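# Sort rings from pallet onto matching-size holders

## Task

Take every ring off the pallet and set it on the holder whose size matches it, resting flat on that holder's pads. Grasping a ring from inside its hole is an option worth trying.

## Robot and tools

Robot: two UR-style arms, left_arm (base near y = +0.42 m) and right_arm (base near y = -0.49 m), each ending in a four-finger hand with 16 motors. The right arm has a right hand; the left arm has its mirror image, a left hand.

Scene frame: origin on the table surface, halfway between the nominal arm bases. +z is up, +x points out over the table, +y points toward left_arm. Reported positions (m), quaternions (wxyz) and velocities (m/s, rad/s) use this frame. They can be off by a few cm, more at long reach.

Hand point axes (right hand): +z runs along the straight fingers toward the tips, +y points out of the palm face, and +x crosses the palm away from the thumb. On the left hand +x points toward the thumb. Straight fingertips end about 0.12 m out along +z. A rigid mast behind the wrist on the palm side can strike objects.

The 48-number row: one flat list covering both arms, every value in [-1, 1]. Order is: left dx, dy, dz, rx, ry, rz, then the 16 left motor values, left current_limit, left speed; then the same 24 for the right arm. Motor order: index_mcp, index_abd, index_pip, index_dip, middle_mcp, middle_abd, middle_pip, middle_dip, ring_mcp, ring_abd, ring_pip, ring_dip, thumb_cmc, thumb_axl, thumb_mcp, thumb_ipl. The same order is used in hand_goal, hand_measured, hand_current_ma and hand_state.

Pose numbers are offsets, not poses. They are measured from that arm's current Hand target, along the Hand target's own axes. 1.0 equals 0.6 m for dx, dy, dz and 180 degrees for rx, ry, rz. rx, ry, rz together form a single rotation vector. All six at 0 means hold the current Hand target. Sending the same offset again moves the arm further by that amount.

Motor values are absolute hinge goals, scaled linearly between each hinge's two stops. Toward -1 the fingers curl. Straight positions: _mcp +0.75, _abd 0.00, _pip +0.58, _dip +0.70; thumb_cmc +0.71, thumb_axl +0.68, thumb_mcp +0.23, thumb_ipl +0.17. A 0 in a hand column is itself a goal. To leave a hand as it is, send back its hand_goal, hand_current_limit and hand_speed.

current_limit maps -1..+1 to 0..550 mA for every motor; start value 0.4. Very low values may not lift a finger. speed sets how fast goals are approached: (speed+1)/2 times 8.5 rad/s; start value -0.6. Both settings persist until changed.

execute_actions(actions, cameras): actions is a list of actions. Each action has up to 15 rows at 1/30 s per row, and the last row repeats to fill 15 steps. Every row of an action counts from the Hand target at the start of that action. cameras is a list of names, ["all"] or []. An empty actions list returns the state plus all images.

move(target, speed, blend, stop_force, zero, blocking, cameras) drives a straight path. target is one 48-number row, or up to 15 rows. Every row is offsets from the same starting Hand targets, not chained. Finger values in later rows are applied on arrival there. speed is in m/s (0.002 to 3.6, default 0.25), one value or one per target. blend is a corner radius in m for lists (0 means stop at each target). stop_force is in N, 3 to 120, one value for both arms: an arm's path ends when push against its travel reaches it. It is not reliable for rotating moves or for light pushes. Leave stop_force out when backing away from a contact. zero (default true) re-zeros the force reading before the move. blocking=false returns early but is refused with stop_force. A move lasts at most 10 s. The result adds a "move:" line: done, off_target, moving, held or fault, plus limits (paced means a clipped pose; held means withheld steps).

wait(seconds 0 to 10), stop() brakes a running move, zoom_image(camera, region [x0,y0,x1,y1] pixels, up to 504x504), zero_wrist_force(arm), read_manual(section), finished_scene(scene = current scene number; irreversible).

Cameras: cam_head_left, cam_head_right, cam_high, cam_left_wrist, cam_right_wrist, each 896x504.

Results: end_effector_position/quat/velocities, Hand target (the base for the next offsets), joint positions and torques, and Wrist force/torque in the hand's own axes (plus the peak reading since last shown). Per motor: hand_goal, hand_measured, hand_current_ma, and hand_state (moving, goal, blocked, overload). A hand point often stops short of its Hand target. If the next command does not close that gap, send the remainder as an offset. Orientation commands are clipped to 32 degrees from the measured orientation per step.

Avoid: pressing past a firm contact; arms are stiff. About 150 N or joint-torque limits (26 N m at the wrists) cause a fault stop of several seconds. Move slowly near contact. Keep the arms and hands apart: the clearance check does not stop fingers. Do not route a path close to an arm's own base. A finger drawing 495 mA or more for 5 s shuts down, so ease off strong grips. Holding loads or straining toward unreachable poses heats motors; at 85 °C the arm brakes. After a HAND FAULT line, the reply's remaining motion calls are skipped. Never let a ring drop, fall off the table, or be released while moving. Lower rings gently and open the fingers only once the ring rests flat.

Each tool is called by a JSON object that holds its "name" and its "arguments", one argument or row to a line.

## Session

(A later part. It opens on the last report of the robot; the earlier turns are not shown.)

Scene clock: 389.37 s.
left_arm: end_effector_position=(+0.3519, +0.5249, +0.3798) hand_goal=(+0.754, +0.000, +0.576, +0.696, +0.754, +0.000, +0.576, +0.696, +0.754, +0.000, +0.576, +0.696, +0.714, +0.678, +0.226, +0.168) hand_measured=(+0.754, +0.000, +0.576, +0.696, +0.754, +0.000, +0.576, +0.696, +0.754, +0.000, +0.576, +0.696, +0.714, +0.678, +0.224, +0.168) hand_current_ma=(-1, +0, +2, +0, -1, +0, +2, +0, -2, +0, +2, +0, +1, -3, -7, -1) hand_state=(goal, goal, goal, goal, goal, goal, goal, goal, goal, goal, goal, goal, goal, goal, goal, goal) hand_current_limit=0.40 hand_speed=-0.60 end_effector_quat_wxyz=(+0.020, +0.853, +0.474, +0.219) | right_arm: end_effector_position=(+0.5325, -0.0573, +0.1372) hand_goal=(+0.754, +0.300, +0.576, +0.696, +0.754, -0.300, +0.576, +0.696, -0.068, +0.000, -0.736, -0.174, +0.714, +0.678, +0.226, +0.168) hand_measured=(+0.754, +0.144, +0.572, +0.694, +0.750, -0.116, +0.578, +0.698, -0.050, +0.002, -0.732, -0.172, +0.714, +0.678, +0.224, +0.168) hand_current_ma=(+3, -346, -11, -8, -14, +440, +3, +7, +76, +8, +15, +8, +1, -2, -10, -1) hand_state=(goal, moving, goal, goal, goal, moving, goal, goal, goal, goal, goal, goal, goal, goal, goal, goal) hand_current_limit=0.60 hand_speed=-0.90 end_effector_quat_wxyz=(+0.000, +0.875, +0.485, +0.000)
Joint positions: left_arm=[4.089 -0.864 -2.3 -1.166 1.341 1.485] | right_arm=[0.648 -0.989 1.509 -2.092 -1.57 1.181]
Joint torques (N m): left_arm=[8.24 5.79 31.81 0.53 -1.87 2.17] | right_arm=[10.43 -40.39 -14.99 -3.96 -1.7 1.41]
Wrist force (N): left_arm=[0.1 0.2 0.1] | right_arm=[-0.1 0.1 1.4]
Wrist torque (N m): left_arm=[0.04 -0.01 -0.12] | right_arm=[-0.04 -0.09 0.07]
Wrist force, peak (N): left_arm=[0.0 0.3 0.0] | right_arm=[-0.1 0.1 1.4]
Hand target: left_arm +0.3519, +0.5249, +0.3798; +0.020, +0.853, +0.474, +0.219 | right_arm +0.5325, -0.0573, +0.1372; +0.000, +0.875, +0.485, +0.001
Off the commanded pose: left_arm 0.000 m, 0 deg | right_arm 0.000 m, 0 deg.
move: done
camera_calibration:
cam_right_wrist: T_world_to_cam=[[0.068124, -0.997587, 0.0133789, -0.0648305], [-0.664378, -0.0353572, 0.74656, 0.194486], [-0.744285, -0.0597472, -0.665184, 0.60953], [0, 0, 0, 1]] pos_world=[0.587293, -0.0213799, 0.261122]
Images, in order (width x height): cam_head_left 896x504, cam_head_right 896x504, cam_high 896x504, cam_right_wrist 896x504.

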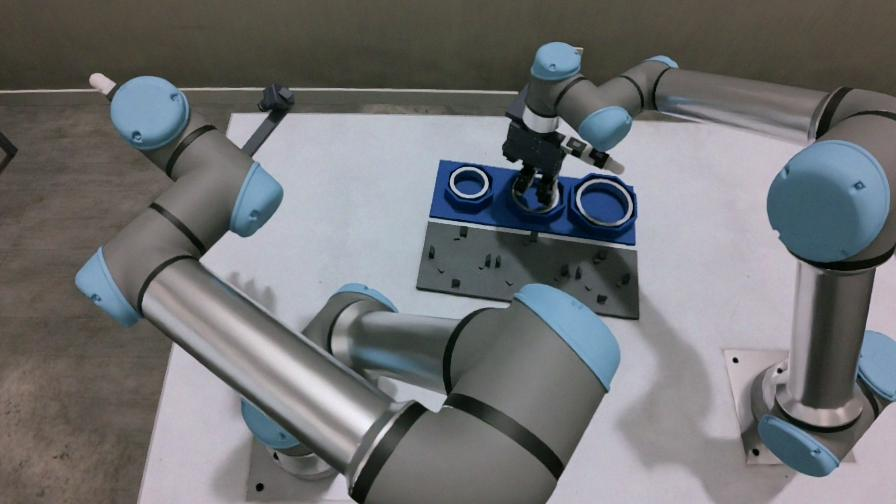

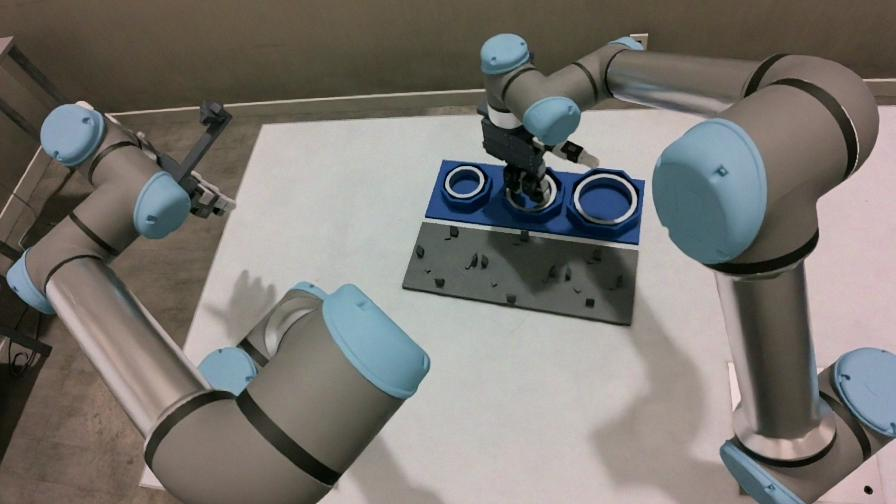

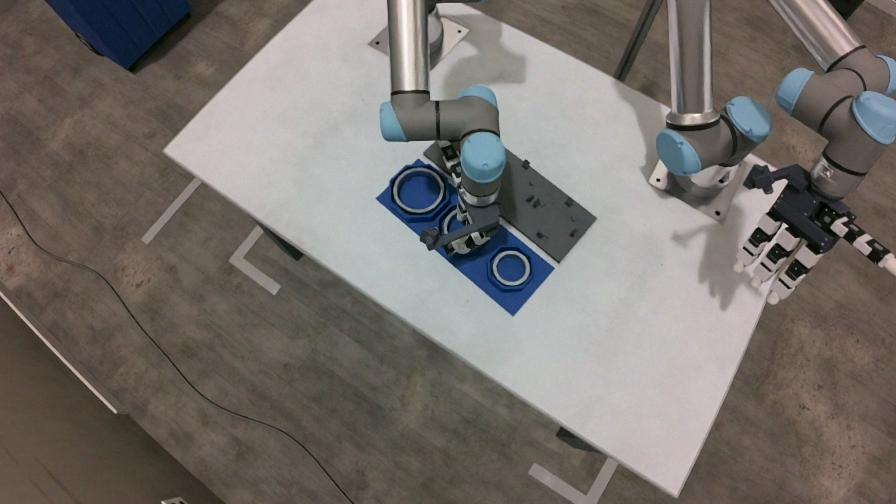

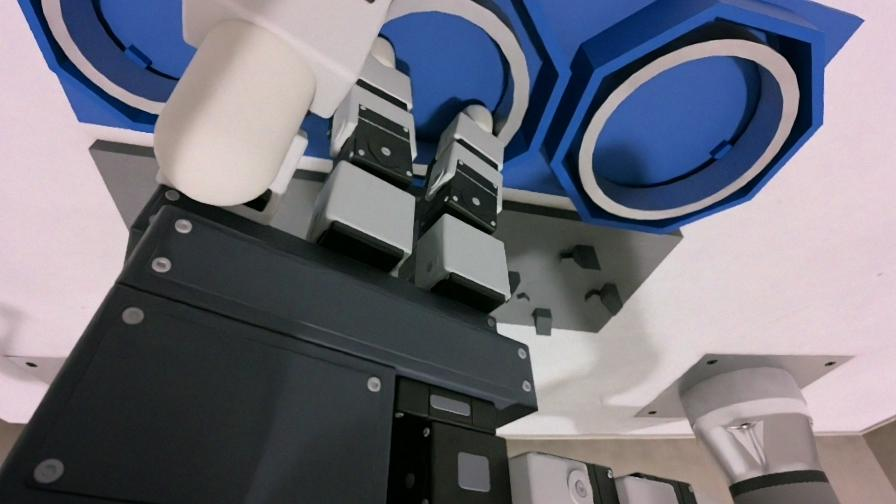

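{"name": "move", "arguments": {
  "target": [0,0,0,0,0,0, 0.754,0,0.576,0.696,0.754,0,0.576,0.696,0.754,0,0.576,0.696,0.714,0.678,0.226,0.168,0.4,-0.6, 0,0,-0.0333,0,0,0, 0.754,0.3,0.576,0.696,0.754,-0.3,0.576,0.696,-0.068,0,-0.737,-0.174,0.714,0.678,0.226,0.168,0.6,-0.9],
  "speed": 0.03,
  "cameras": ["cam_head_left","cam_high","cam_right_wrist"]
}}

{"name": "zoom_image", "arguments": {
  "camera": "cam_head_left",
  "region": [480, 130, 610, 240]
}}

Scene clock: 394.97 s.
left_arm: end_effector_position=(+0.3519, +0.5249, +0.3798) hand_goal=(+0.754, +0.000, +0.576, +0.696, +0.754, +0.000, +0.576, +0.696, +0.754, +0.000, +0.576, +0.696, +0.714, +0.678, +0.226, +0.168) hand_measured=(+0.754, +0.000, +0.576, +0.696, +0.754, +0.000, +0.576, +0.696, +0.754, +0.000, +0.576, +0.696, +0.714, +0.678, +0.224, +0.168) hand_current_ma=(-1, +0, +2, +0, -1, +0, +2, +0, -2, +0, +2, +0, +1, -3, -7, -1) hand_state=(goal, goal, goal, goal, goal, goal, goal, goal, goal, goal, goal, goal, goal, goal, goal, goal) hand_current_limit=0.40 hand_speed=-0.60 end_effector_quat_wxyz=(+0.020, +0.853, +0.474, +0.219) | right_arm: end_effector_position=(+0.5324, -0.0573, +0.1572) hand_goal=(+0.754, +0.300, +0.576, +0.696, +0.754, -0.300, +0.576, +0.696, -0.068, +0.000, -0.736, -0.174, +0.714, +0.678, +0.226, +0.168) hand_measured=(+0.750, +0.178, +0.572, +0.694, +0.748, -0.142, +0.574, +0.696, -0.050, +0.002, -0.732, -0.172, +0.714, +0.678, +0.224, +0.168) hand_current_ma=(-14, -440, -11, -8, -22, +440, -7, +0, +76, +8, +15, +8, +1, -2, -10, -1) hand_state=(goal, blocked, goal, goal, goal, blocked, goal, goal, goal, goal, goal, goal, goal, goal, goal, goal) hand_current_limit=0.60 hand_speed=-0.90 end_effector_quat_wxyz=(+0.000, +0.875, +0.485, +0.001)
Joint positions: left_arm=[4.089 -0.864 -2.3 -1.166 1.341 1.485] | right_arm=[0.648 -1.011 1.489 -2.049 -1.57 1.181]
Joint torques (N m): left_arm=[8.22 5.35 31.71 0.46 -1.97 2.1] | right_arm=[7.47 -52.1 -28.38 -0.52 -2.48 0.07]
Wrist force (N): left_arm=[0.0 0.0 -0.2] | right_arm=[0.1 0.8 -2.5]
Wrist torque (N m): left_arm=[0.04 -0.01 -0.13] | right_arm=[0.24 -0.02 0.09]
Wrist force, peak (N): left_arm=[0.3 0.3 0.1] | right_arm=[0.3 0.6 -2.6]
Hand target: left_arm +0.3519, +0.5249, +0.3798; +0.020, +0.853, +0.474, +0.219 | right_arm +0.5324, -0.0573, +0.1572; +0.000, +0.875, +0.485, +0.001
Off the commanded pose: left_arm 0.000 m, 0 deg | right_arm 0.000 m, 0 deg.
move: done
camera_calibration:
cam_right_wrist: T_world_to_cam=[[0.0681282, -0.997587, 0.0133834, -0.0651019], [-0.664428, -0.0353607, 0.746516, 0.179596], [-0.744241, -0.0597511, -0.665233, 0.622821], [0, 0, 0, 1]] pos_world=[0.587293, -0.0213799, 0.281122]
Images, in order (width x height): cam_head_left 896x504, cam_high 896x504, cam_right_wrist 896x504.

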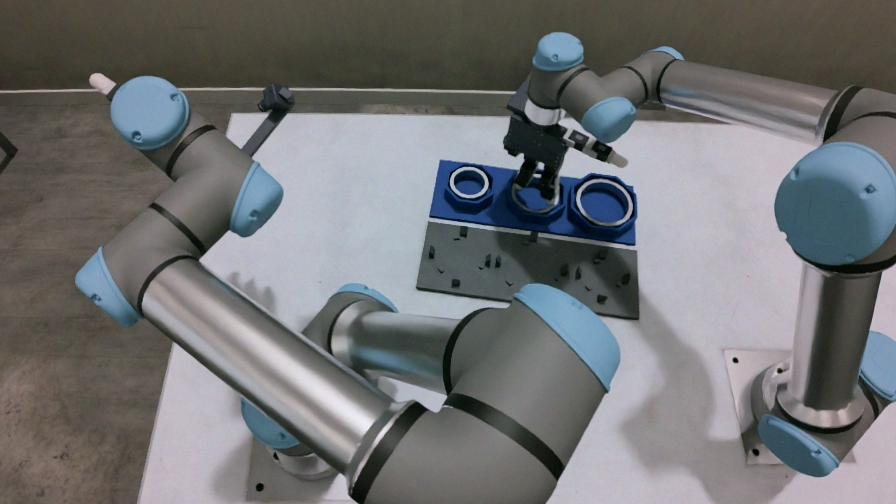

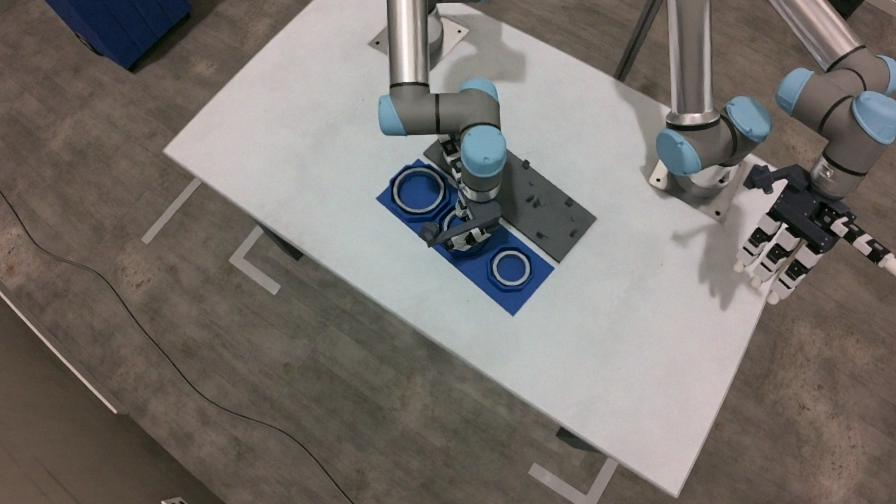

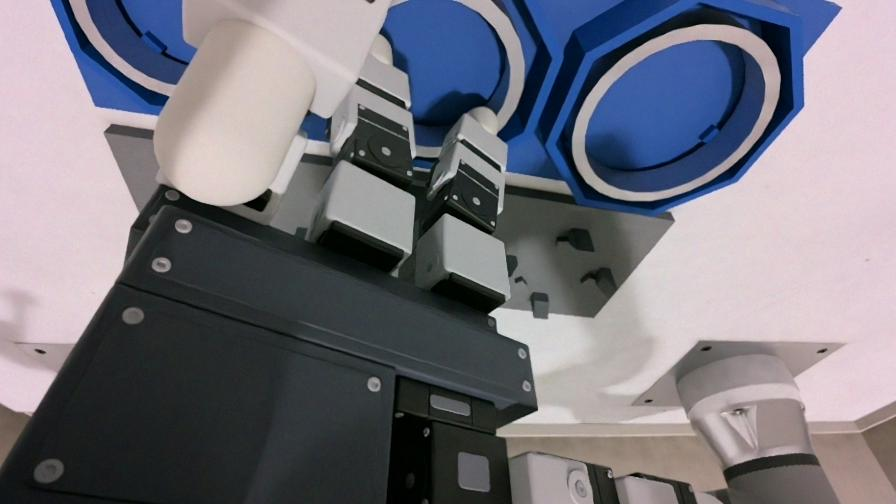

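Scaled by 3.877 from the camera's 896x504 image, which has a finer 1280x720 frame.

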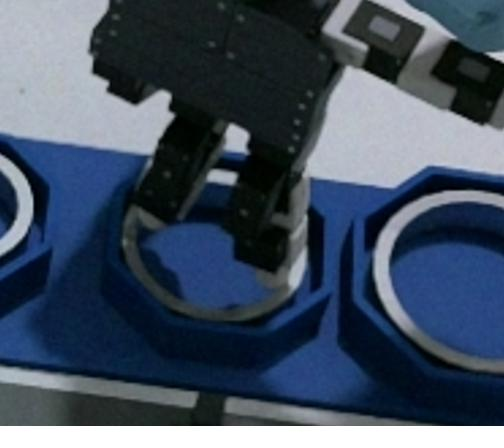

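{"name": "zoom_image", "arguments": {
  "camera": "cam_right_wrist",
  "region": [520, 0, 820, 230]
}}

{"name": "zoom_image", "arguments": {
  "camera": "cam_right_wrist",
  "region": [340, 0, 560, 200]
}}

{"name": "zoom_image", "arguments": {
  "camera": "cam_high",
  "region": [380, 150, 460, 230]
}}

Scaled by 1.680 from the camera's 896x504 image, which has a finer 1280x720 frame.

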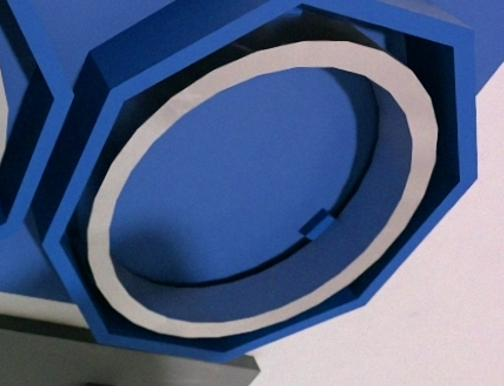

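Scaled by 2.291 from the camera's 896x504 image, which has a finer 1280x720 frame.

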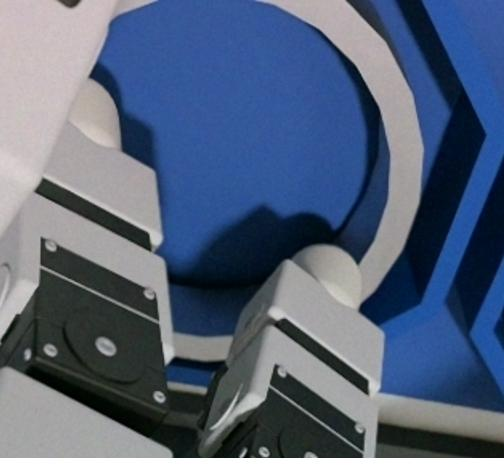

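Scaled by 6.300 from the camera's 896x504 image, which has a finer 1280x720 frame.

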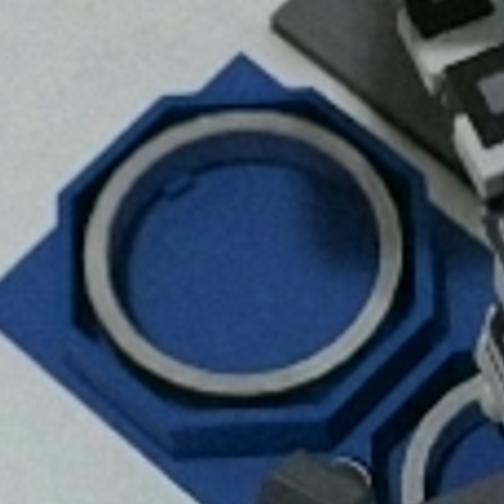

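{"name": "move", "arguments": {
  "target": [0,0,0,0,0,0, 0.754,0,0.576,0.696,0.754,0,0.576,0.696,0.754,0,0.576,0.696,0.714,0.678,0.226,0.168,0.4,-0.6, 0,0,0.0333,0,0,0, 0.754,0.025,0.576,0.696,0.754,0.0,0.576,0.696,-0.068,0,-0.737,-0.174,0.714,0.678,0.226,0.168,0.6,-0.6],
  "speed": 0.05
}}

{"name": "move", "arguments": {
  "target": [0,0,0,0,0,0, 0.754,0,0.576,0.696,0.754,0,0.576,0.696,0.754,0,0.576,0.696,0.714,0.678,0.226,0.168,0.4,-0.6, 0,0,0,0,0,0, 0.754,0.4,0.576,0.696,0.754,0.0,0.576,0.696,-0.068,0,-0.737,-0.174,0.714,0.678,0.226,0.168,0.6,-0.8],
  "speed": 0.05
}}

{"name": "wait", "arguments": {
  "seconds": 1
}}

{"name": "move", "arguments": {
  "target": [0,0,0,0,0,0, 0.754,0,0.576,0.696,0.754,0,0.576,0.696,0.754,0,0.576,0.696,0.714,0.678,0.226,0.168,0.4,-0.6, 0,0,-0.005,0,0,0, 0.754,0.4,0.576,0.696,0.754,0.0,0.576,0.696,-0.068,0,-0.737,-0.174,0.714,0.678,0.226,0.168,0.6,-0.8],
  "speed": 0.05
}}

{"name": "move", "arguments": {
  "target": [0,0,0,0,0,0, 0.754,0,0.576,0.696,0.754,0,0.576,0.696,0.754,0,0.576,0.696,0.714,0.678,0.226,0.168,0.4,-0.6, 0,0,-0.01,0,0,0, 0.754,0.4,0.576,0.696,0.754,0.0,0.576,0.696,-0.068,0,-0.737,-0.174,0.714,0.678,0.226,0.168,0.6,-0.8],
  "speed": 0.02
}}

Scene clock: 430.53 s.
left_arm: end_effector_position=(+0.3519, +0.5249, +0.3798) hand_goal=(+0.754, +0.000, +0.576, +0.696, +0.754, +0.000, +0.576, +0.696, +0.754, +0.000, +0.576, +0.696, +0.714, +0.678, +0.226, +0.168) hand_measured=(+0.754, +0.000, +0.576, +0.696, +0.754, +0.000, +0.576, +0.696, +0.754, +0.000, +0.576, +0.696, +0.714, +0.678, +0.224, +0.168) hand_current_ma=(-1, +0, +2, +0, -1, +0, +2, +0, -2, +0, +2, +0, +1, -3, -7, -1) hand_state=(goal, goal, goal, goal, goal, goal, goal, goal, goal, goal, goal, goal, goal, goal, goal, goal) hand_current_limit=0.40 hand_speed=-0.60 end_effector_quat_wxyz=(+0.020, +0.853, +0.474, +0.219) | right_arm: end_effector_position=(+0.5325, -0.0573, +0.1373) hand_goal=(+0.754, +0.026, +0.576, +0.696, +0.754, +0.000, +0.576, +0.696, -0.068, +0.000, -0.736, -0.174, +0.714, +0.678, +0.226, +0.168) hand_measured=(+0.750, +0.028, +0.572, +0.694, +0.750, -0.002, +0.574, +0.696, -0.050, +0.002, -0.732, -0.172, +0.714, +0.678, +0.224, +0.168) hand_current_ma=(-14, +8, -11, -8, -17, -8, -7, +0, +75, +8, +15, +8, +1, -2, -10, -1) hand_state=(goal, goal, goal, goal, goal, goal, goal, goal, goal, goal, goal, goal, goal, goal, goal, goal) hand_current_limit=0.60 hand_speed=-0.60 end_effector_quat_wxyz=(+0.000, +0.875, +0.485, +0.001)
Joint positions: left_arm=[4.089 -0.864 -2.3 -1.166 1.341 1.485] | right_arm=[0.648 -0.989 1.509 -2.092 -1.57 1.181]
Joint torques (N m): left_arm=[8.14 5.54 31.96 0.42 -1.96 2.2] | right_arm=[-10.32 -38.12 -14.4 -4.1 -1.94 -0.26]
Wrist force (N): left_arm=[0.0 0.2 0.1] | right_arm=[0.2 -0.1 0.0]
Wrist torque (N m): left_arm=[0.04 0.00 -0.13] | right_arm=[0.06 -0.03 0.09]
Wrist force, peak (N): left_arm=[0.1 0.2 0.3] | right_arm=[0.2 0.6 -3.0]
Hand target: left_arm +0.3519, +0.5249, +0.3798; +0.020, +0.853, +0.474, +0.219 | right_arm +0.5325, -0.0573, +0.1372; +0.000, +0.875, +0.485, +0.001
Off the commanded pose: left_arm 0.000 m, 0 deg | right_arm 0.000 m, 0 deg.
move: done

Scene clock: 431.10 s.
left_arm: end_effector_position=(+0.3519, +0.5249, +0.3798) hand_goal=(+0.754, +0.000, +0.576, +0.696, +0.754, +0.000, +0.576, +0.696, +0.754, +0.000, +0.576, +0.696, +0.714, +0.678, +0.226, +0.168) hand_measured=(+0.754, +0.000, +0.576, +0.696, +0.754, +0.000, +0.576, +0.696, +0.754, +0.000, +0.576, +0.696, +0.714, +0.678, +0.224, +0.168) hand_current_ma=(-1, +0, +2, +0, -1, +0, +2, +0, -2, +0, +2, +0, +1, -3, -7, -1) hand_state=(goal, goal, goal, goal, goal, goal, goal, goal, goal, goal, goal, goal, goal, goal, goal, goal) hand_current_limit=0.40 hand_speed=-0.60 end_effector_quat_wxyz=(+0.020, +0.853, +0.474, +0.219) | right_arm: end_effector_position=(+0.5325, -0.0572, +0.1372) hand_goal=(+0.754, +0.400, +0.576, +0.696, +0.754, +0.000, +0.576, +0.696, -0.068, +0.000, -0.736, -0.174, +0.714, +0.678, +0.226, +0.168) hand_measured=(+0.748, +0.226, +0.572, +0.694, +0.750, -0.002, +0.574, +0.696, -0.050, +0.002, -0.732, -0.172, +0.714, +0.678, +0.224, +0.168) hand_current_ma=(-25, -440, -12, -8, -17, -8, -7, +0, +75, +8, +15, +8, +1, -2, -10, -1) hand_state=(goal, blocked, goal, goal, goal, goal, goal, goal, goal, goal, goal, goal, goal, goal, goal, goal) hand_current_limit=0.60 hand_speed=-0.80 end_effector_quat_wxyz=(+0.000, +0.875, +0.485, +0.001)
Joint positions: left_arm=[4.089 -0.864 -2.3 -1.166 1.341 1.485] | right_arm=[0.648 -0.989 1.509 -2.092 -1.57 1.181]
Joint torques (N m): left_arm=[7.92 5.73 31.85 0.53 -2.02 2.1] | right_arm=[-8.86 -39.28 -13.41 -2.7 -1.89 0.59]
Wrist force (N): left_arm=[0.1 0.3 0.2] | right_arm=[2.5 0.4 1.0]
Wrist torque (N m): left_arm=[0.04 0.00 -0.12] | right_arm=[-0.03 0.30 0.25]
Wrist force, peak (N): left_arm=[0.1 0.3 0.2] | right_arm=[2.5 0.5 1.0]
Hand target: left_arm +0.3519, +0.5249, +0.3798; +0.020, +0.853, +0.474, +0.219 | right_arm +0.5325, -0.0573, +0.1372; +0.000, +0.875, +0.485, +0.001
Off the commanded pose: left_arm 0.000 m, 0 deg | right_arm 0.000 m, 0 deg.
move: done

Scene clock: 432.10 s.
left_arm: end_effector_position=(+0.3519, +0.5249, +0.3798) hand_goal=(+0.754, +0.000, +0.576, +0.696, +0.754, +0.000, +0.576, +0.696, +0.754, +0.000, +0.576, +0.696, +0.714, +0.678, +0.226, +0.168) hand_measured=(+0.754, +0.000, +0.576, +0.696, +0.754, +0.000, +0.576, +0.696, +0.754, +0.000, +0.576, +0.696, +0.714, +0.678, +0.224, +0.168) hand_current_ma=(-1, +0, +2, +0, -1, +0, +2, +0, -2, +0, +2, +0, +1, -3, -7, -1) hand_state=(goal, goal, goal, goal, goal, goal, goal, goal, goal, goal, goal, goal, goal, goal, goal, goal) hand_current_limit=0.40 hand_speed=-0.60 end_effector_quat_wxyz=(+0.020, +0.853, +0.474, +0.219) | right_arm: end_effector_position=(+0.5325, -0.0573, +0.1372) hand_goal=(+0.754, +0.400, +0.576, +0.696, +0.754, +0.000, +0.576, +0.696, -0.068, +0.000, -0.736, -0.174, +0.714, +0.678, +0.226, +0.168) hand_measured=(+0.748, +0.226, +0.572, +0.694, +0.750, -0.002, +0.574, +0.696, -0.050, +0.002, -0.732, -0.172, +0.714, +0.678, +0.224, +0.168) hand_current_ma=(-25, -440, -12, -8, -17, -8, -7, +0, +75, +8, +15, +8, +1, -2, -10, -1) hand_state=(goal, blocked, goal, goal, goal, goal, goal, goal, goal, goal, goal, goal, goal, goal, goal, goal) hand_current_limit=0.60 hand_speed=-0.80 end_effector_quat_wxyz=(+0.000, +0.875, +0.485, +0.001)
Joint positions: left_arm=[4.089 -0.864 -2.3 -1.166 1.341 1.485] | right_arm=[0.648 -0.989 1.509 -2.092 -1.57 1.181]
Joint torques (N m): left_arm=[8.04 5.47 31.82 0.41 -1.96 2.06] | right_arm=[-9.76 -40.16 -12.47 -0.32 -2.03 1.38]
Wrist force (N): left_arm=[-0.1 0.1 0.0] | right_arm=[2.5 0.4 1.1]
Wrist torque (N m): left_arm=[0.03 0.00 -0.13] | right_arm=[-0.04 0.29 0.25]
Wrist force, peak (N): left_arm=[0.1 0.3 0.2] | right_arm=[2.7 0.4 1.1]
Hand target: left_arm +0.3519, +0.5249, +0.3798; +0.020, +0.853, +0.474, +0.219 | right_arm +0.5325, -0.0573, +0.1372; +0.000, +0.875, +0.485, +0.001
Off the commanded pose: left_arm 0.000 m, 0 deg | right_arm 0.000 m, 0 deg.
wait: 1.00 s; at rest by 0.17 s

Scene clock: 432.80 s.
left_arm: end_effector_position=(+0.3519, +0.5249, +0.3798) hand_goal=(+0.754, +0.000, +0.576, +0.696, +0.754, +0.000, +0.576, +0.696, +0.754, +0.000, +0.576, +0.696, +0.714, +0.678, +0.226, +0.168) hand_measured=(+0.754, +0.000, +0.576, +0.696, +0.754, +0.000, +0.576, +0.696, +0.754, +0.000, +0.576, +0.696, +0.714, +0.678, +0.224, +0.168) hand_current_ma=(-1, +0, +2, +0, -1, +0, +2, +0, -2, +0, +2, +0, +1, -3, -7, -1) hand_state=(goal, goal, goal, goal, goal, goal, goal, goal, goal, goal, goal, goal, goal, goal, goal, goal) hand_current_limit=0.40 hand_speed=-0.60 end_effector_quat_wxyz=(+0.020, +0.853, +0.474, +0.219) | right_arm: end_effector_position=(+0.5325, -0.0573, +0.1402) hand_goal=(+0.754, +0.400, +0.576, +0.696, +0.754, +0.000, +0.576, +0.696, -0.068, +0.000, -0.736, -0.174, +0.714, +0.678, +0.226, +0.168) hand_measured=(+0.746, +0.226, +0.572, +0.694, +0.750, -0.002, +0.574, +0.696, -0.050, +0.002, -0.732, -0.172, +0.714, +0.678, +0.224, +0.168) hand_current_ma=(-26, -440, -12, -8, -17, -8, -7, +0, +75, +8, +15, +8, +1, -2, -10, -1) hand_state=(goal, blocked, goal, goal, goal, goal, goal, goal, goal, goal, goal, goal, goal, goal, goal, goal) hand_current_limit=0.60 hand_speed=-0.80 end_effector_quat_wxyz=(+0.000, +0.875, +0.485, +0.001)
Joint positions: left_arm=[4.089 -0.864 -2.3 -1.166 1.341 1.485] | right_arm=[0.648 -0.992 1.506 -2.086 -1.57 1.181]
Joint torques (N m): left_arm=[8.32 5.29 31.71 0.39 -1.82 2.02] | right_arm=[-9.28 -53.94 -28.52 -0.04 -1.99 1.21]
Wrist force (N): left_arm=[0.0 0.1 0.1] | right_arm=[2.5 0.3 1.0]
Wrist torque (N m): left_arm=[0.03 0.00 -0.13] | right_arm=[-0.03 0.30 0.25]
Wrist force, peak (N): left_arm=[0.3 0.2 0.1] | right_arm=[3.1 0.3 1.2]
Hand target: left_arm +0.3519, +0.5249, +0.3798; +0.020, +0.853, +0.474, +0.219 | right_arm +0.5325, -0.0573, +0.1402; +0.000, +0.875, +0.485, +0.001
Off the commanded pose: left_arm 0.000 m, 0 deg | right_arm 0.000 m, 0 deg.
move: done

Scene clock: 433.57 s.
left_arm: end_effector_position=(+0.3519, +0.5249, +0.3798) hand_goal=(+0.754, +0.000, +0.576, +0.696, +0.754, +0.000, +0.576, +0.696, +0.754, +0.000, +0.576, +0.696, +0.714, +0.678, +0.226, +0.168) hand_measured=(+0.754, +0.000, +0.576, +0.696, +0.754, +0.000, +0.576, +0.696, +0.754, +0.000, +0.576, +0.696, +0.714, +0.678, +0.224, +0.168) hand_current_ma=(-1, +0, +2, +0, -1, +0, +2, +0, -2, +0, +2, +0, +1, -3, -7, -1) hand_state=(goal, goal, goal, goal, goal, goal, goal, goal, goal, goal, goal, goal, goal, goal, goal, goal) hand_current_limit=0.40 hand_speed=-0.60 end_effector_quat_wxyz=(+0.020, +0.853, +0.474, +0.219) | right_arm: end_effector_position=(+0.5325, -0.0573, +0.1462) hand_goal=(+0.754, +0.400, +0.576, +0.696, +0.754, +0.000, +0.576, +0.696, -0.068, +0.000, -0.736, -0.174, +0.714, +0.678, +0.226, +0.168) hand_measured=(+0.746, +0.226, +0.572, +0.694, +0.750, -0.002, +0.574, +0.696, -0.050, +0.002, -0.732, -0.172, +0.714, +0.678, +0.224, +0.168) hand_current_ma=(-26, -440, -12, -8, -17, -8, -7, +0, +75, +8, +15, +8, +1, -2, -10, -1) hand_state=(goal, blocked, goal, goal, goal, goal, goal, goal, goal, goal, goal, goal, goal, goal, goal, goal) hand_current_limit=0.60 hand_speed=-0.80 end_effector_quat_wxyz=(+0.000, +0.875, +0.485, +0.001)
Joint positions: left_arm=[4.089 -0.864 -2.3 -1.166 1.341 1.485] | right_arm=[0.648 -0.999 1.5 -2.073 -1.57 1.181]
Joint torques (N m): left_arm=[8.25 5.52 32.11 0.41 -1.93 2.01] | right_arm=[-9.8 -54.48 -27.48 -0.06 -2.29 0.73]
Wrist force (N): left_arm=[0.1 0.1 0.1] | right_arm=[2.4 0.5 1.0]
Wrist torque (N m): left_arm=[0.03 -0.01 -0.12] | right_arm=[-0.01 0.32 0.25]
Wrist force, peak (N): left_arm=[-0.1 0.4 0.1] | right_arm=[2.7 0.3 1.2]
Hand target: left_arm +0.3519, +0.5249, +0.3798; +0.020, +0.853, +0.474, +0.219 | right_arm +0.5325, -0.0573, +0.1462; +0.000, +0.875, +0.485, +0.001
Off the commanded pose: left_arm 0.000 m, 0 deg | right_arm 0.000 m, 0 deg.
move: done

{"name": "move", "arguments": {
  "target": [0,0,0,0,0,0, 0.754,0,0.576,0.696,0.754,0,0.576,0.696,0.754,0,0.576,0.696,0.714,0.678,0.226,0.168,0.4,-0.6, 0,0,-0.25,0,0,0, 0.754,0.025,0.576,0.696,0.754,0.0,0.576,0.696,-0.068,0,-0.737,-0.174,0.714,0.678,0.226,0.168,0.4,-0.6],
  "speed": 0.2
}}

{"name": "move", "arguments": {
  "target": [0,0,0,0,0,0, 0.754,0,0.576,0.696,0.754,0,0.576,0.696,0.754,0,0.576,0.696,0.714,0.678,0.226,0.168,0.4,-0.6, -0.1229,-0.1551,0.127,0.197,0.2476,0.5311, 0.959,0,-0.591,0.913,0.959,0,-0.591,0.913,0.959,0,0.869,0.696,0.714,0.678,0.226,0.168,0.4,-0.6],
  "speed": 0.4,
  "cameras": ["all"]
}}

Scene clock: 539.77 s.
left_arm: end_effector_position=(+0.3519, +0.5249, +0.3798) hand_goal=(+0.754, +0.000, +0.576, +0.696, +0.754, +0.000, +0.576, +0.696, +0.754, +0.000, +0.576, +0.696, +0.714, +0.678, +0.226, +0.168) hand_measured=(+0.754, +0.000, +0.576, +0.696, +0.754, +0.000, +0.576, +0.696, +0.754, +0.000, +0.576, +0.696, +0.714, +0.678, +0.224, +0.168) hand_current_ma=(-1, +0, +2, +0, -1, +0, +2, +0, -2, +0, +2, +0, +1, -3, -7, -1) hand_state=(goal, goal, goal, goal, goal, goal, goal, goal, goal, goal, goal, goal, goal, goal, goal, goal) hand_current_limit=0.40 hand_speed=-0.60 end_effector_quat_wxyz=(+0.020, +0.853, +0.474, +0.219) | right_arm: end_effector_position=(+0.5324, -0.0574, +0.2963) hand_goal=(+0.754, +0.026, +0.576, +0.696, +0.754, +0.000, +0.576, +0.696, -0.068, +0.000, -0.736, -0.174, +0.714, +0.678, +0.226, +0.168) hand_measured=(+0.750, +0.028, +0.572, +0.694, +0.750, -0.002, +0.574, +0.696, -0.050, +0.002, -0.732, -0.172, +0.714, +0.678, +0.224, +0.168) hand_current_ma=(-17, +8, -12, -8, -16, -8, -7, +0, +71, +8, +14, +8, +1, -2, -11, -1) hand_state=(goal, goal, goal, goal, goal, goal, goal, goal, goal, goal, goal, goal, goal, goal, goal, goal) hand_current_limit=0.40 hand_speed=-0.60 end_effector_quat_wxyz=(+0.000, +0.875, +0.485, +0.001) end_effector_velocity=(+0.001, +0.000, +0.001) end_effector_angular_velocity=(+0.001, +0.000, -0.002)
Joint positions: left_arm=[4.089 -0.864 -2.3 -1.166 1.341 1.485] | right_arm=[0.648 -1.116 1.277 -1.733 -1.57 1.181]
Joint velocities: left_arm=[within noise] | right_arm=[0 0.002 -0.005 0.002 0.001 0.002]
Joint torques (N m): left_arm=[8.34 5.39 31.47 0.42 -1.92 2.07] | right_arm=[-13.16 -35.4 -29.31 -0.31 2.38 1.75]
Wrist force (N): left_arm=[0.1 0.1 0.0] | right_arm=[0.3 0.1 -0.2]
Wrist torque (N m): left_arm=[0.02 -0.02 -0.11] | right_arm=[0.11 -0.04 0.04]
Wrist force, peak (N): left_arm=[0.1 0.4 0.0] | right_arm=[2.8 0.4 1.0]
Hand target: left_arm +0.3519, +0.5249, +0.3798; +0.020, +0.853, +0.474, +0.219 | right_arm +0.5324, -0.0574, +0.2962; +0.000, +0.875, +0.485, +0.001
Off the commanded pose: left_arm 0.000 m, 0 deg | right_arm 0.000 m, 0 deg.
move: done

Scene clock: 542.90 s.
left_arm: end_effector_position=(+0.3519, +0.5249, +0.3798) hand_goal=(+0.754, +0.000, +0.576, +0.696, +0.754, +0.000, +0.576, +0.696, +0.754, +0.000, +0.576, +0.696, +0.714, +0.678, +0.226, +0.168) hand_measured=(+0.754, +0.000, +0.576, +0.696, +0.754, +0.000, +0.576, +0.696, +0.754, +0.000, +0.576, +0.696, +0.714, +0.678, +0.224, +0.168) hand_current_ma=(-1, +0, +2, +0, -1, +0, +2, +0, -2, +0, +2, +0, +1, -3, -7, -1) hand_state=(goal, goal, goal, goal, goal, goal, goal, goal, goal, goal, goal, goal, goal, goal, goal, goal) hand_current_limit=0.40 hand_speed=-0.60 end_effector_quat_wxyz=(+0.020, +0.853, +0.474, +0.219) | right_arm: end_effector_position=(+0.4144, -0.0705, +0.2200) hand_goal=(+0.960, +0.000, -0.590, +0.914, +0.960, +0.000, -0.590, +0.914, +0.960, +0.000, +0.870, +0.696, +0.714, +0.678, +0.226, +0.168) hand_measured=(+0.952, +0.004, -0.586, +0.912, +0.952, -0.002, -0.586, +0.912, +0.948, +0.002, +0.864, +0.694, +0.708, +0.678, +0.224, +0.168) hand_current_ma=(-29, +9, +12, -8, -27, -7, +10, -8, -48, +7, -21, -8, -17, -2, -11, -1) hand_state=(goal, goal, goal, goal, goal, goal, goal, goal, goal, goal, goal, goal, goal, goal, goal, goal) hand_current_limit=0.40 hand_speed=-0.60 end_effector_quat_wxyz=(-0.391, +0.837, -0.347, +0.162)
Joint positions: left_arm=[4.089 -0.864 -2.3 -1.166 1.341 1.485] | right_arm=[0.493 -1.348 2.085 -3.156 -1.328 2.933]
Joint torques (N m): left_arm=[8.43 4.92 31.82 0.37 -1.89 2.05] | right_arm=[11.54 -22.71 -11.13 -4.39 -2.42 1.72]
Wrist force (N): left_arm=[0.1 0.2 0.0] | right_arm=[-0.4 0.4 -0.2]
Wrist torque (N m): left_arm=[0.04 -0.01 -0.12] | right_arm=[-0.01 0.04 -0.08]
Wrist force, peak (N): left_arm=[-0.2 0.3 0.1] | right_arm=[-0.6 0.6 -0.2]
Hand target: left_arm +0.3519, +0.5249, +0.3798; +0.020, +0.853, +0.474, +0.219 | right_arm +0.4144, -0.0705, +0.2200; -0.391, +0.837, -0.347, +0.162
Off the commanded pose: left_arm 0.000 m, 0 deg | right_arm 0.000 m, 0 deg.
move: done
camera_calibration:
cam_left_wrist: T_world_to_cam=[[-0.867852, -0.254756, -0.426535, 0.571796], [-0.493549, 0.540468, 0.681398, -0.408884], [0.0569387, 0.801869, -0.594781, -0.0931257], [0, 0, 0, 1]] pos_world=[0.299732, 0.441332, 0.467115]
cam_right_wrist: T_world_to_cam=[[-0.846858, 0.298211, -0.440343, 0.49925], [-0.427176, 0.111774, 0.897233, -0.0672096], [0.316783, 0.947933, 0.0327315, 0.0536746], [0, 0, 0, 1]] pos_world=[0.37708, -0.192249, 0.278387]

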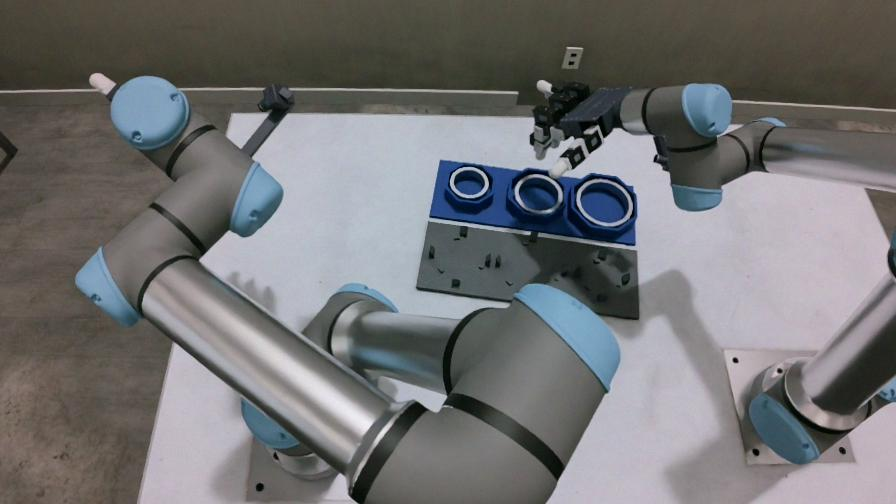

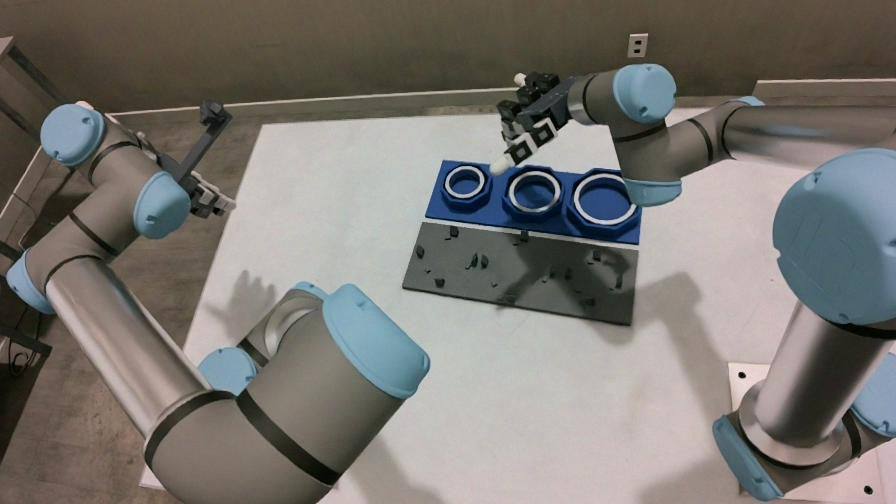

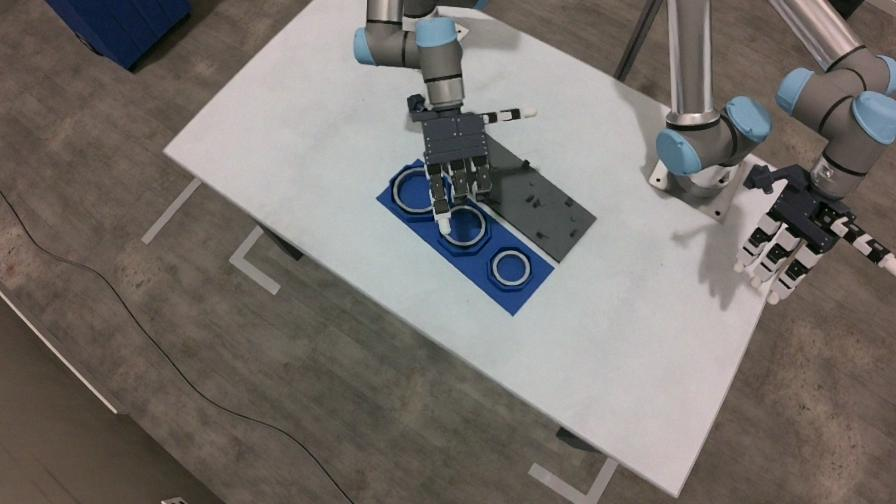

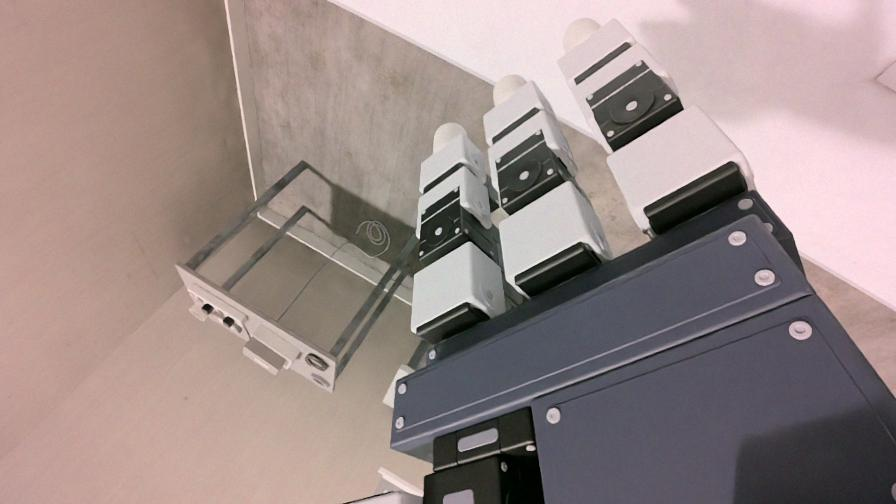

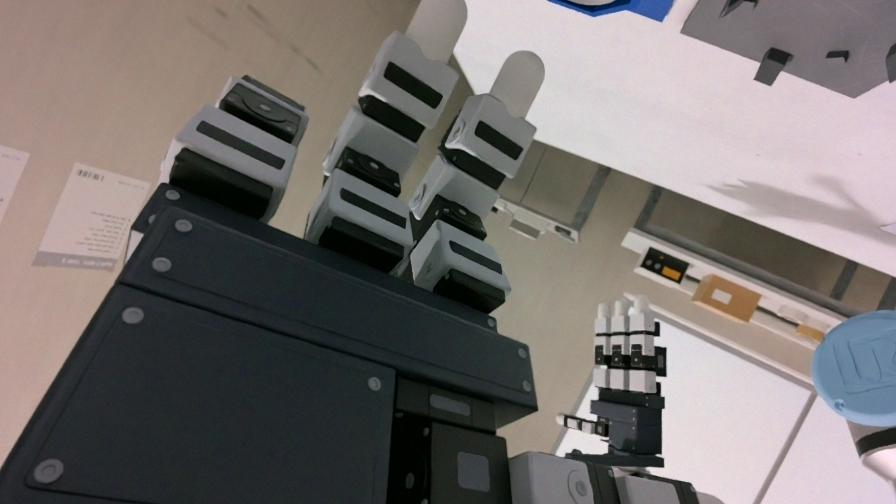

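{"name": "move", "arguments": {
  "target": [0,0,0,0,0,0, 0.754,0,0.576,0.696,0.754,0,0.576,0.696,0.754,0,0.576,0.696,0.714,0.678,0.226,0.168,0.4,-0.6, 0,0.1702,0.1428,0,0,0, 0.959,0,-0.591,0.913,0.959,0,-0.591,0.913,0.959,0,0.869,0.696,0.714,0.678,0.9,0.6,0.4,-0.6],
  "speed": 0.2,
  "cameras": ["cam_head_left","cam_head_right","cam_high","cam_right_wrist"]
}}

{"name": "zoom_image", "arguments": {
  "camera": "cam_head_left",
  "region": [480, 110, 640, 240]
}}

{"name": "zoom_image", "arguments": {
  "camera": "cam_head_right",
  "region": [480, 110, 640, 240]
}}

{"name": "zoom_image", "arguments": {
  "camera": "cam_high",
  "region": [400, 140, 530, 270]
}}

Scene clock: 555.63 s.
left_arm: end_effector_position=(+0.3519, +0.5249, +0.3798) hand_goal=(+0.754, +0.000, +0.576, +0.696, +0.754, +0.000, +0.576, +0.696, +0.754, +0.000, +0.576, +0.696, +0.714, +0.678, +0.226, +0.168) hand_measured=(+0.754, +0.000, +0.576, +0.696, +0.754, +0.000, +0.576, +0.696, +0.754, +0.000, +0.576, +0.696, +0.714, +0.678, +0.224, +0.168) hand_current_ma=(-1, +0, +2, +0, -1, +0, +2, +0, -2, +0, +2, +0, +1, -3, -7, -1) hand_state=(goal, goal, goal, goal, goal, goal, goal, goal, goal, goal, goal, goal, goal, goal, goal, goal) hand_current_limit=0.40 hand_speed=-0.60 end_effector_quat_wxyz=(+0.020, +0.853, +0.474, +0.219) | right_arm: end_effector_position=(+0.4145, -0.0704, +0.0867) hand_goal=(+0.960, +0.000, -0.590, +0.914, +0.960, +0.000, -0.590, +0.914, +0.960, +0.000, +0.870, +0.696, +0.714, +0.678, +0.900, +0.600) hand_measured=(+0.952, +0.004, -0.586, +0.912, +0.952, -0.002, -0.586, +0.912, +0.948, +0.002, +0.864, +0.694, +0.708, +0.680, +0.896, +0.598) hand_current_ma=(-29, +9, +12, -8, -27, -7, +10, -8, -48, +7, -21, -8, -17, +4, -17, -8) hand_state=(goal, goal, goal, goal, goal, goal, goal, goal, goal, goal, goal, goal, goal, goal, goal, goal) hand_current_limit=0.40 hand_speed=-0.60 end_effector_quat_wxyz=(-0.391, +0.837, -0.347, +0.162)
Joint positions: left_arm=[4.089 -0.864 -2.3 -1.166 1.341 1.485] | right_arm=[0.493 -1.053 2.164 -3.53 -1.328 2.933]
Joint torques (N m): left_arm=[7.16 5.11 31.4 0.37 -1.86 1.91] | right_arm=[11.67 -27.12 -20.23 -4.57 -2.33 1.74]
Wrist force (N): left_arm=[0.0 0.2 -0.1] | right_arm=[-0.9 0.5 -0.1]
Wrist torque (N m): left_arm=[0.05 -0.01 -0.12] | right_arm=[0.01 0.09 -0.10]
Wrist force, peak (N): left_arm=[0.2 0.3 0.3] | right_arm=[-0.5 1.6 0.6]
Hand target: left_arm +0.3519, +0.5249, +0.3798; +0.020, +0.853, +0.474, +0.219 | right_arm +0.4145, -0.0704, +0.0867; -0.391, +0.837, -0.347, +0.162
Off the commanded pose: left_arm 0.000 m, 0 deg | right_arm 0.000 m, 0 deg.
move: done
camera_calibration:
cam_right_wrist: T_world_to_cam=[[-0.846881, 0.298304, -0.440237, 0.440577], [-0.427065, 0.11178, 0.897285, 0.052242], [0.316873, 0.947903, 0.0327312, 0.0578999], [0, 0, 0, 1]] pos_world=[0.37708, -0.192149, 0.145187]
Images, in order (width x height): cam_head_left 896x504, cam_head_right 896x504, cam_high 896x504, cam_right_wrist 896x504.

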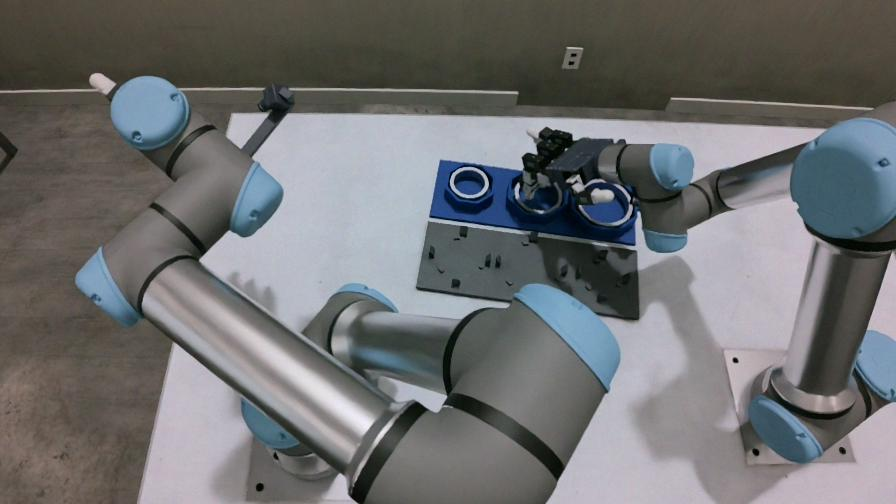

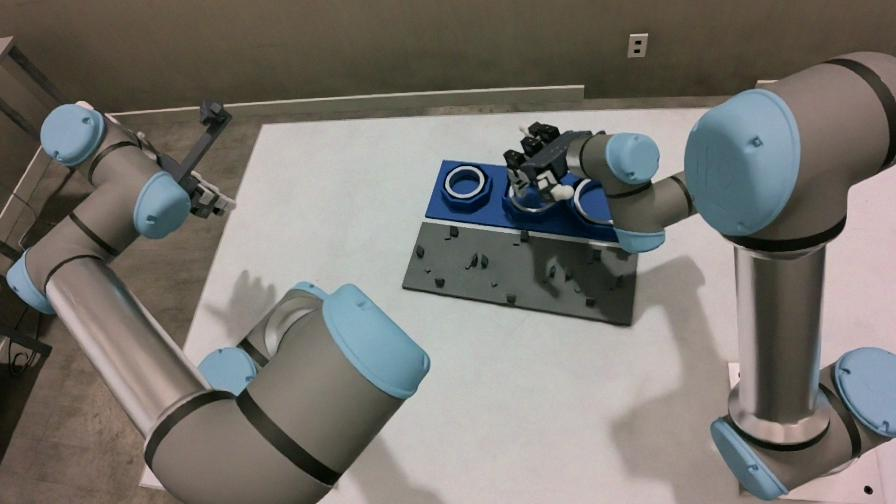

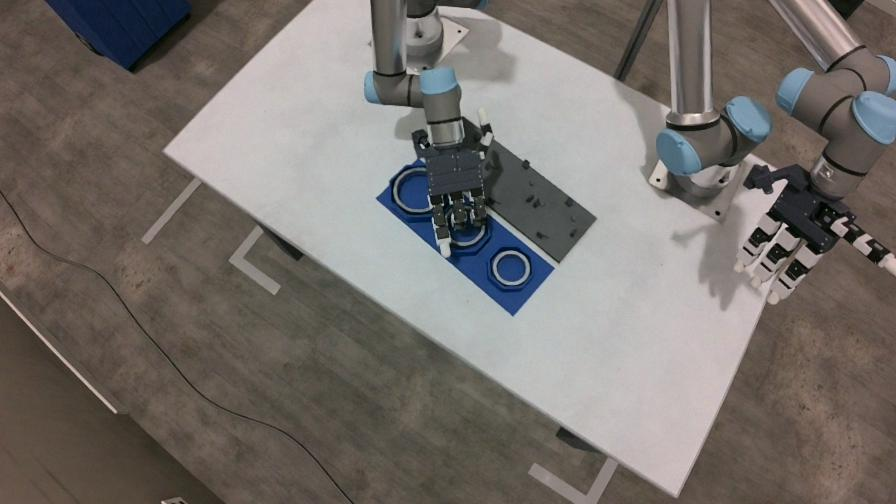

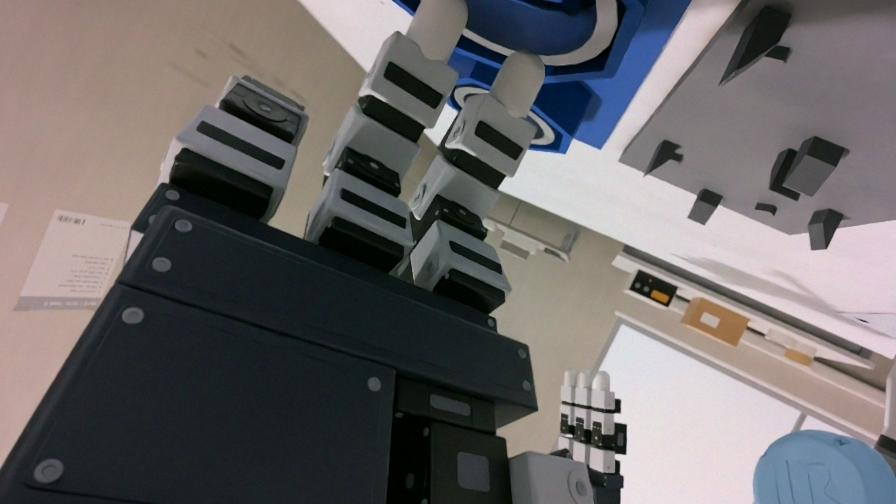

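Scaled by 3.150 from the camera's 896x504 image, which has a finer 1280x720 frame.

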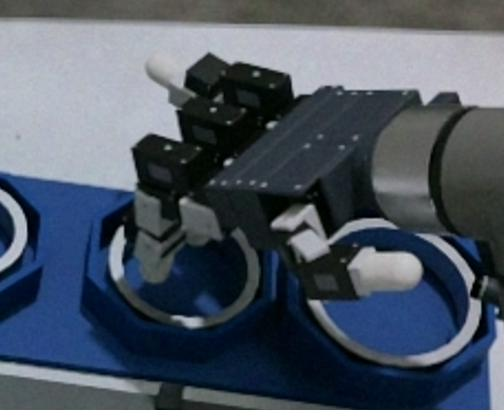

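Scaled by 3.150 from the camera's 896x504 image, which has a finer 1280x720 frame.

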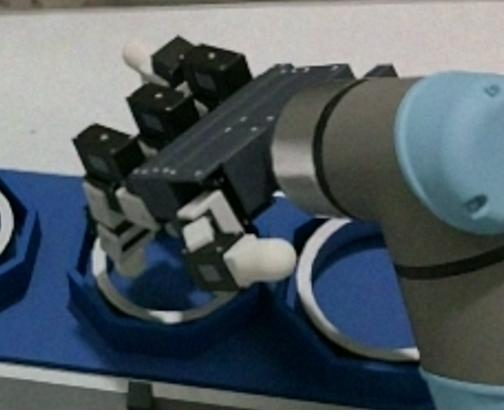

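Scaled by 3.877 from the camera's 896x504 image, which has a finer 1280x720 frame.

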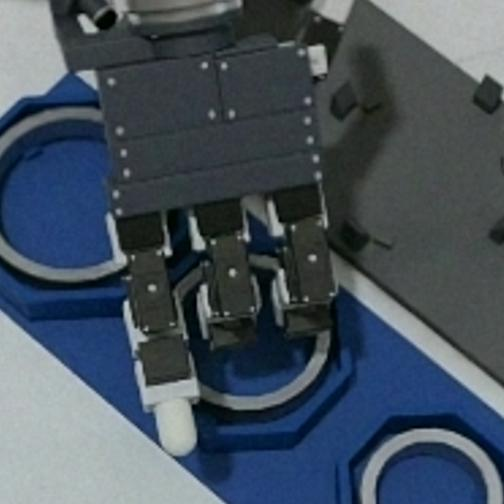

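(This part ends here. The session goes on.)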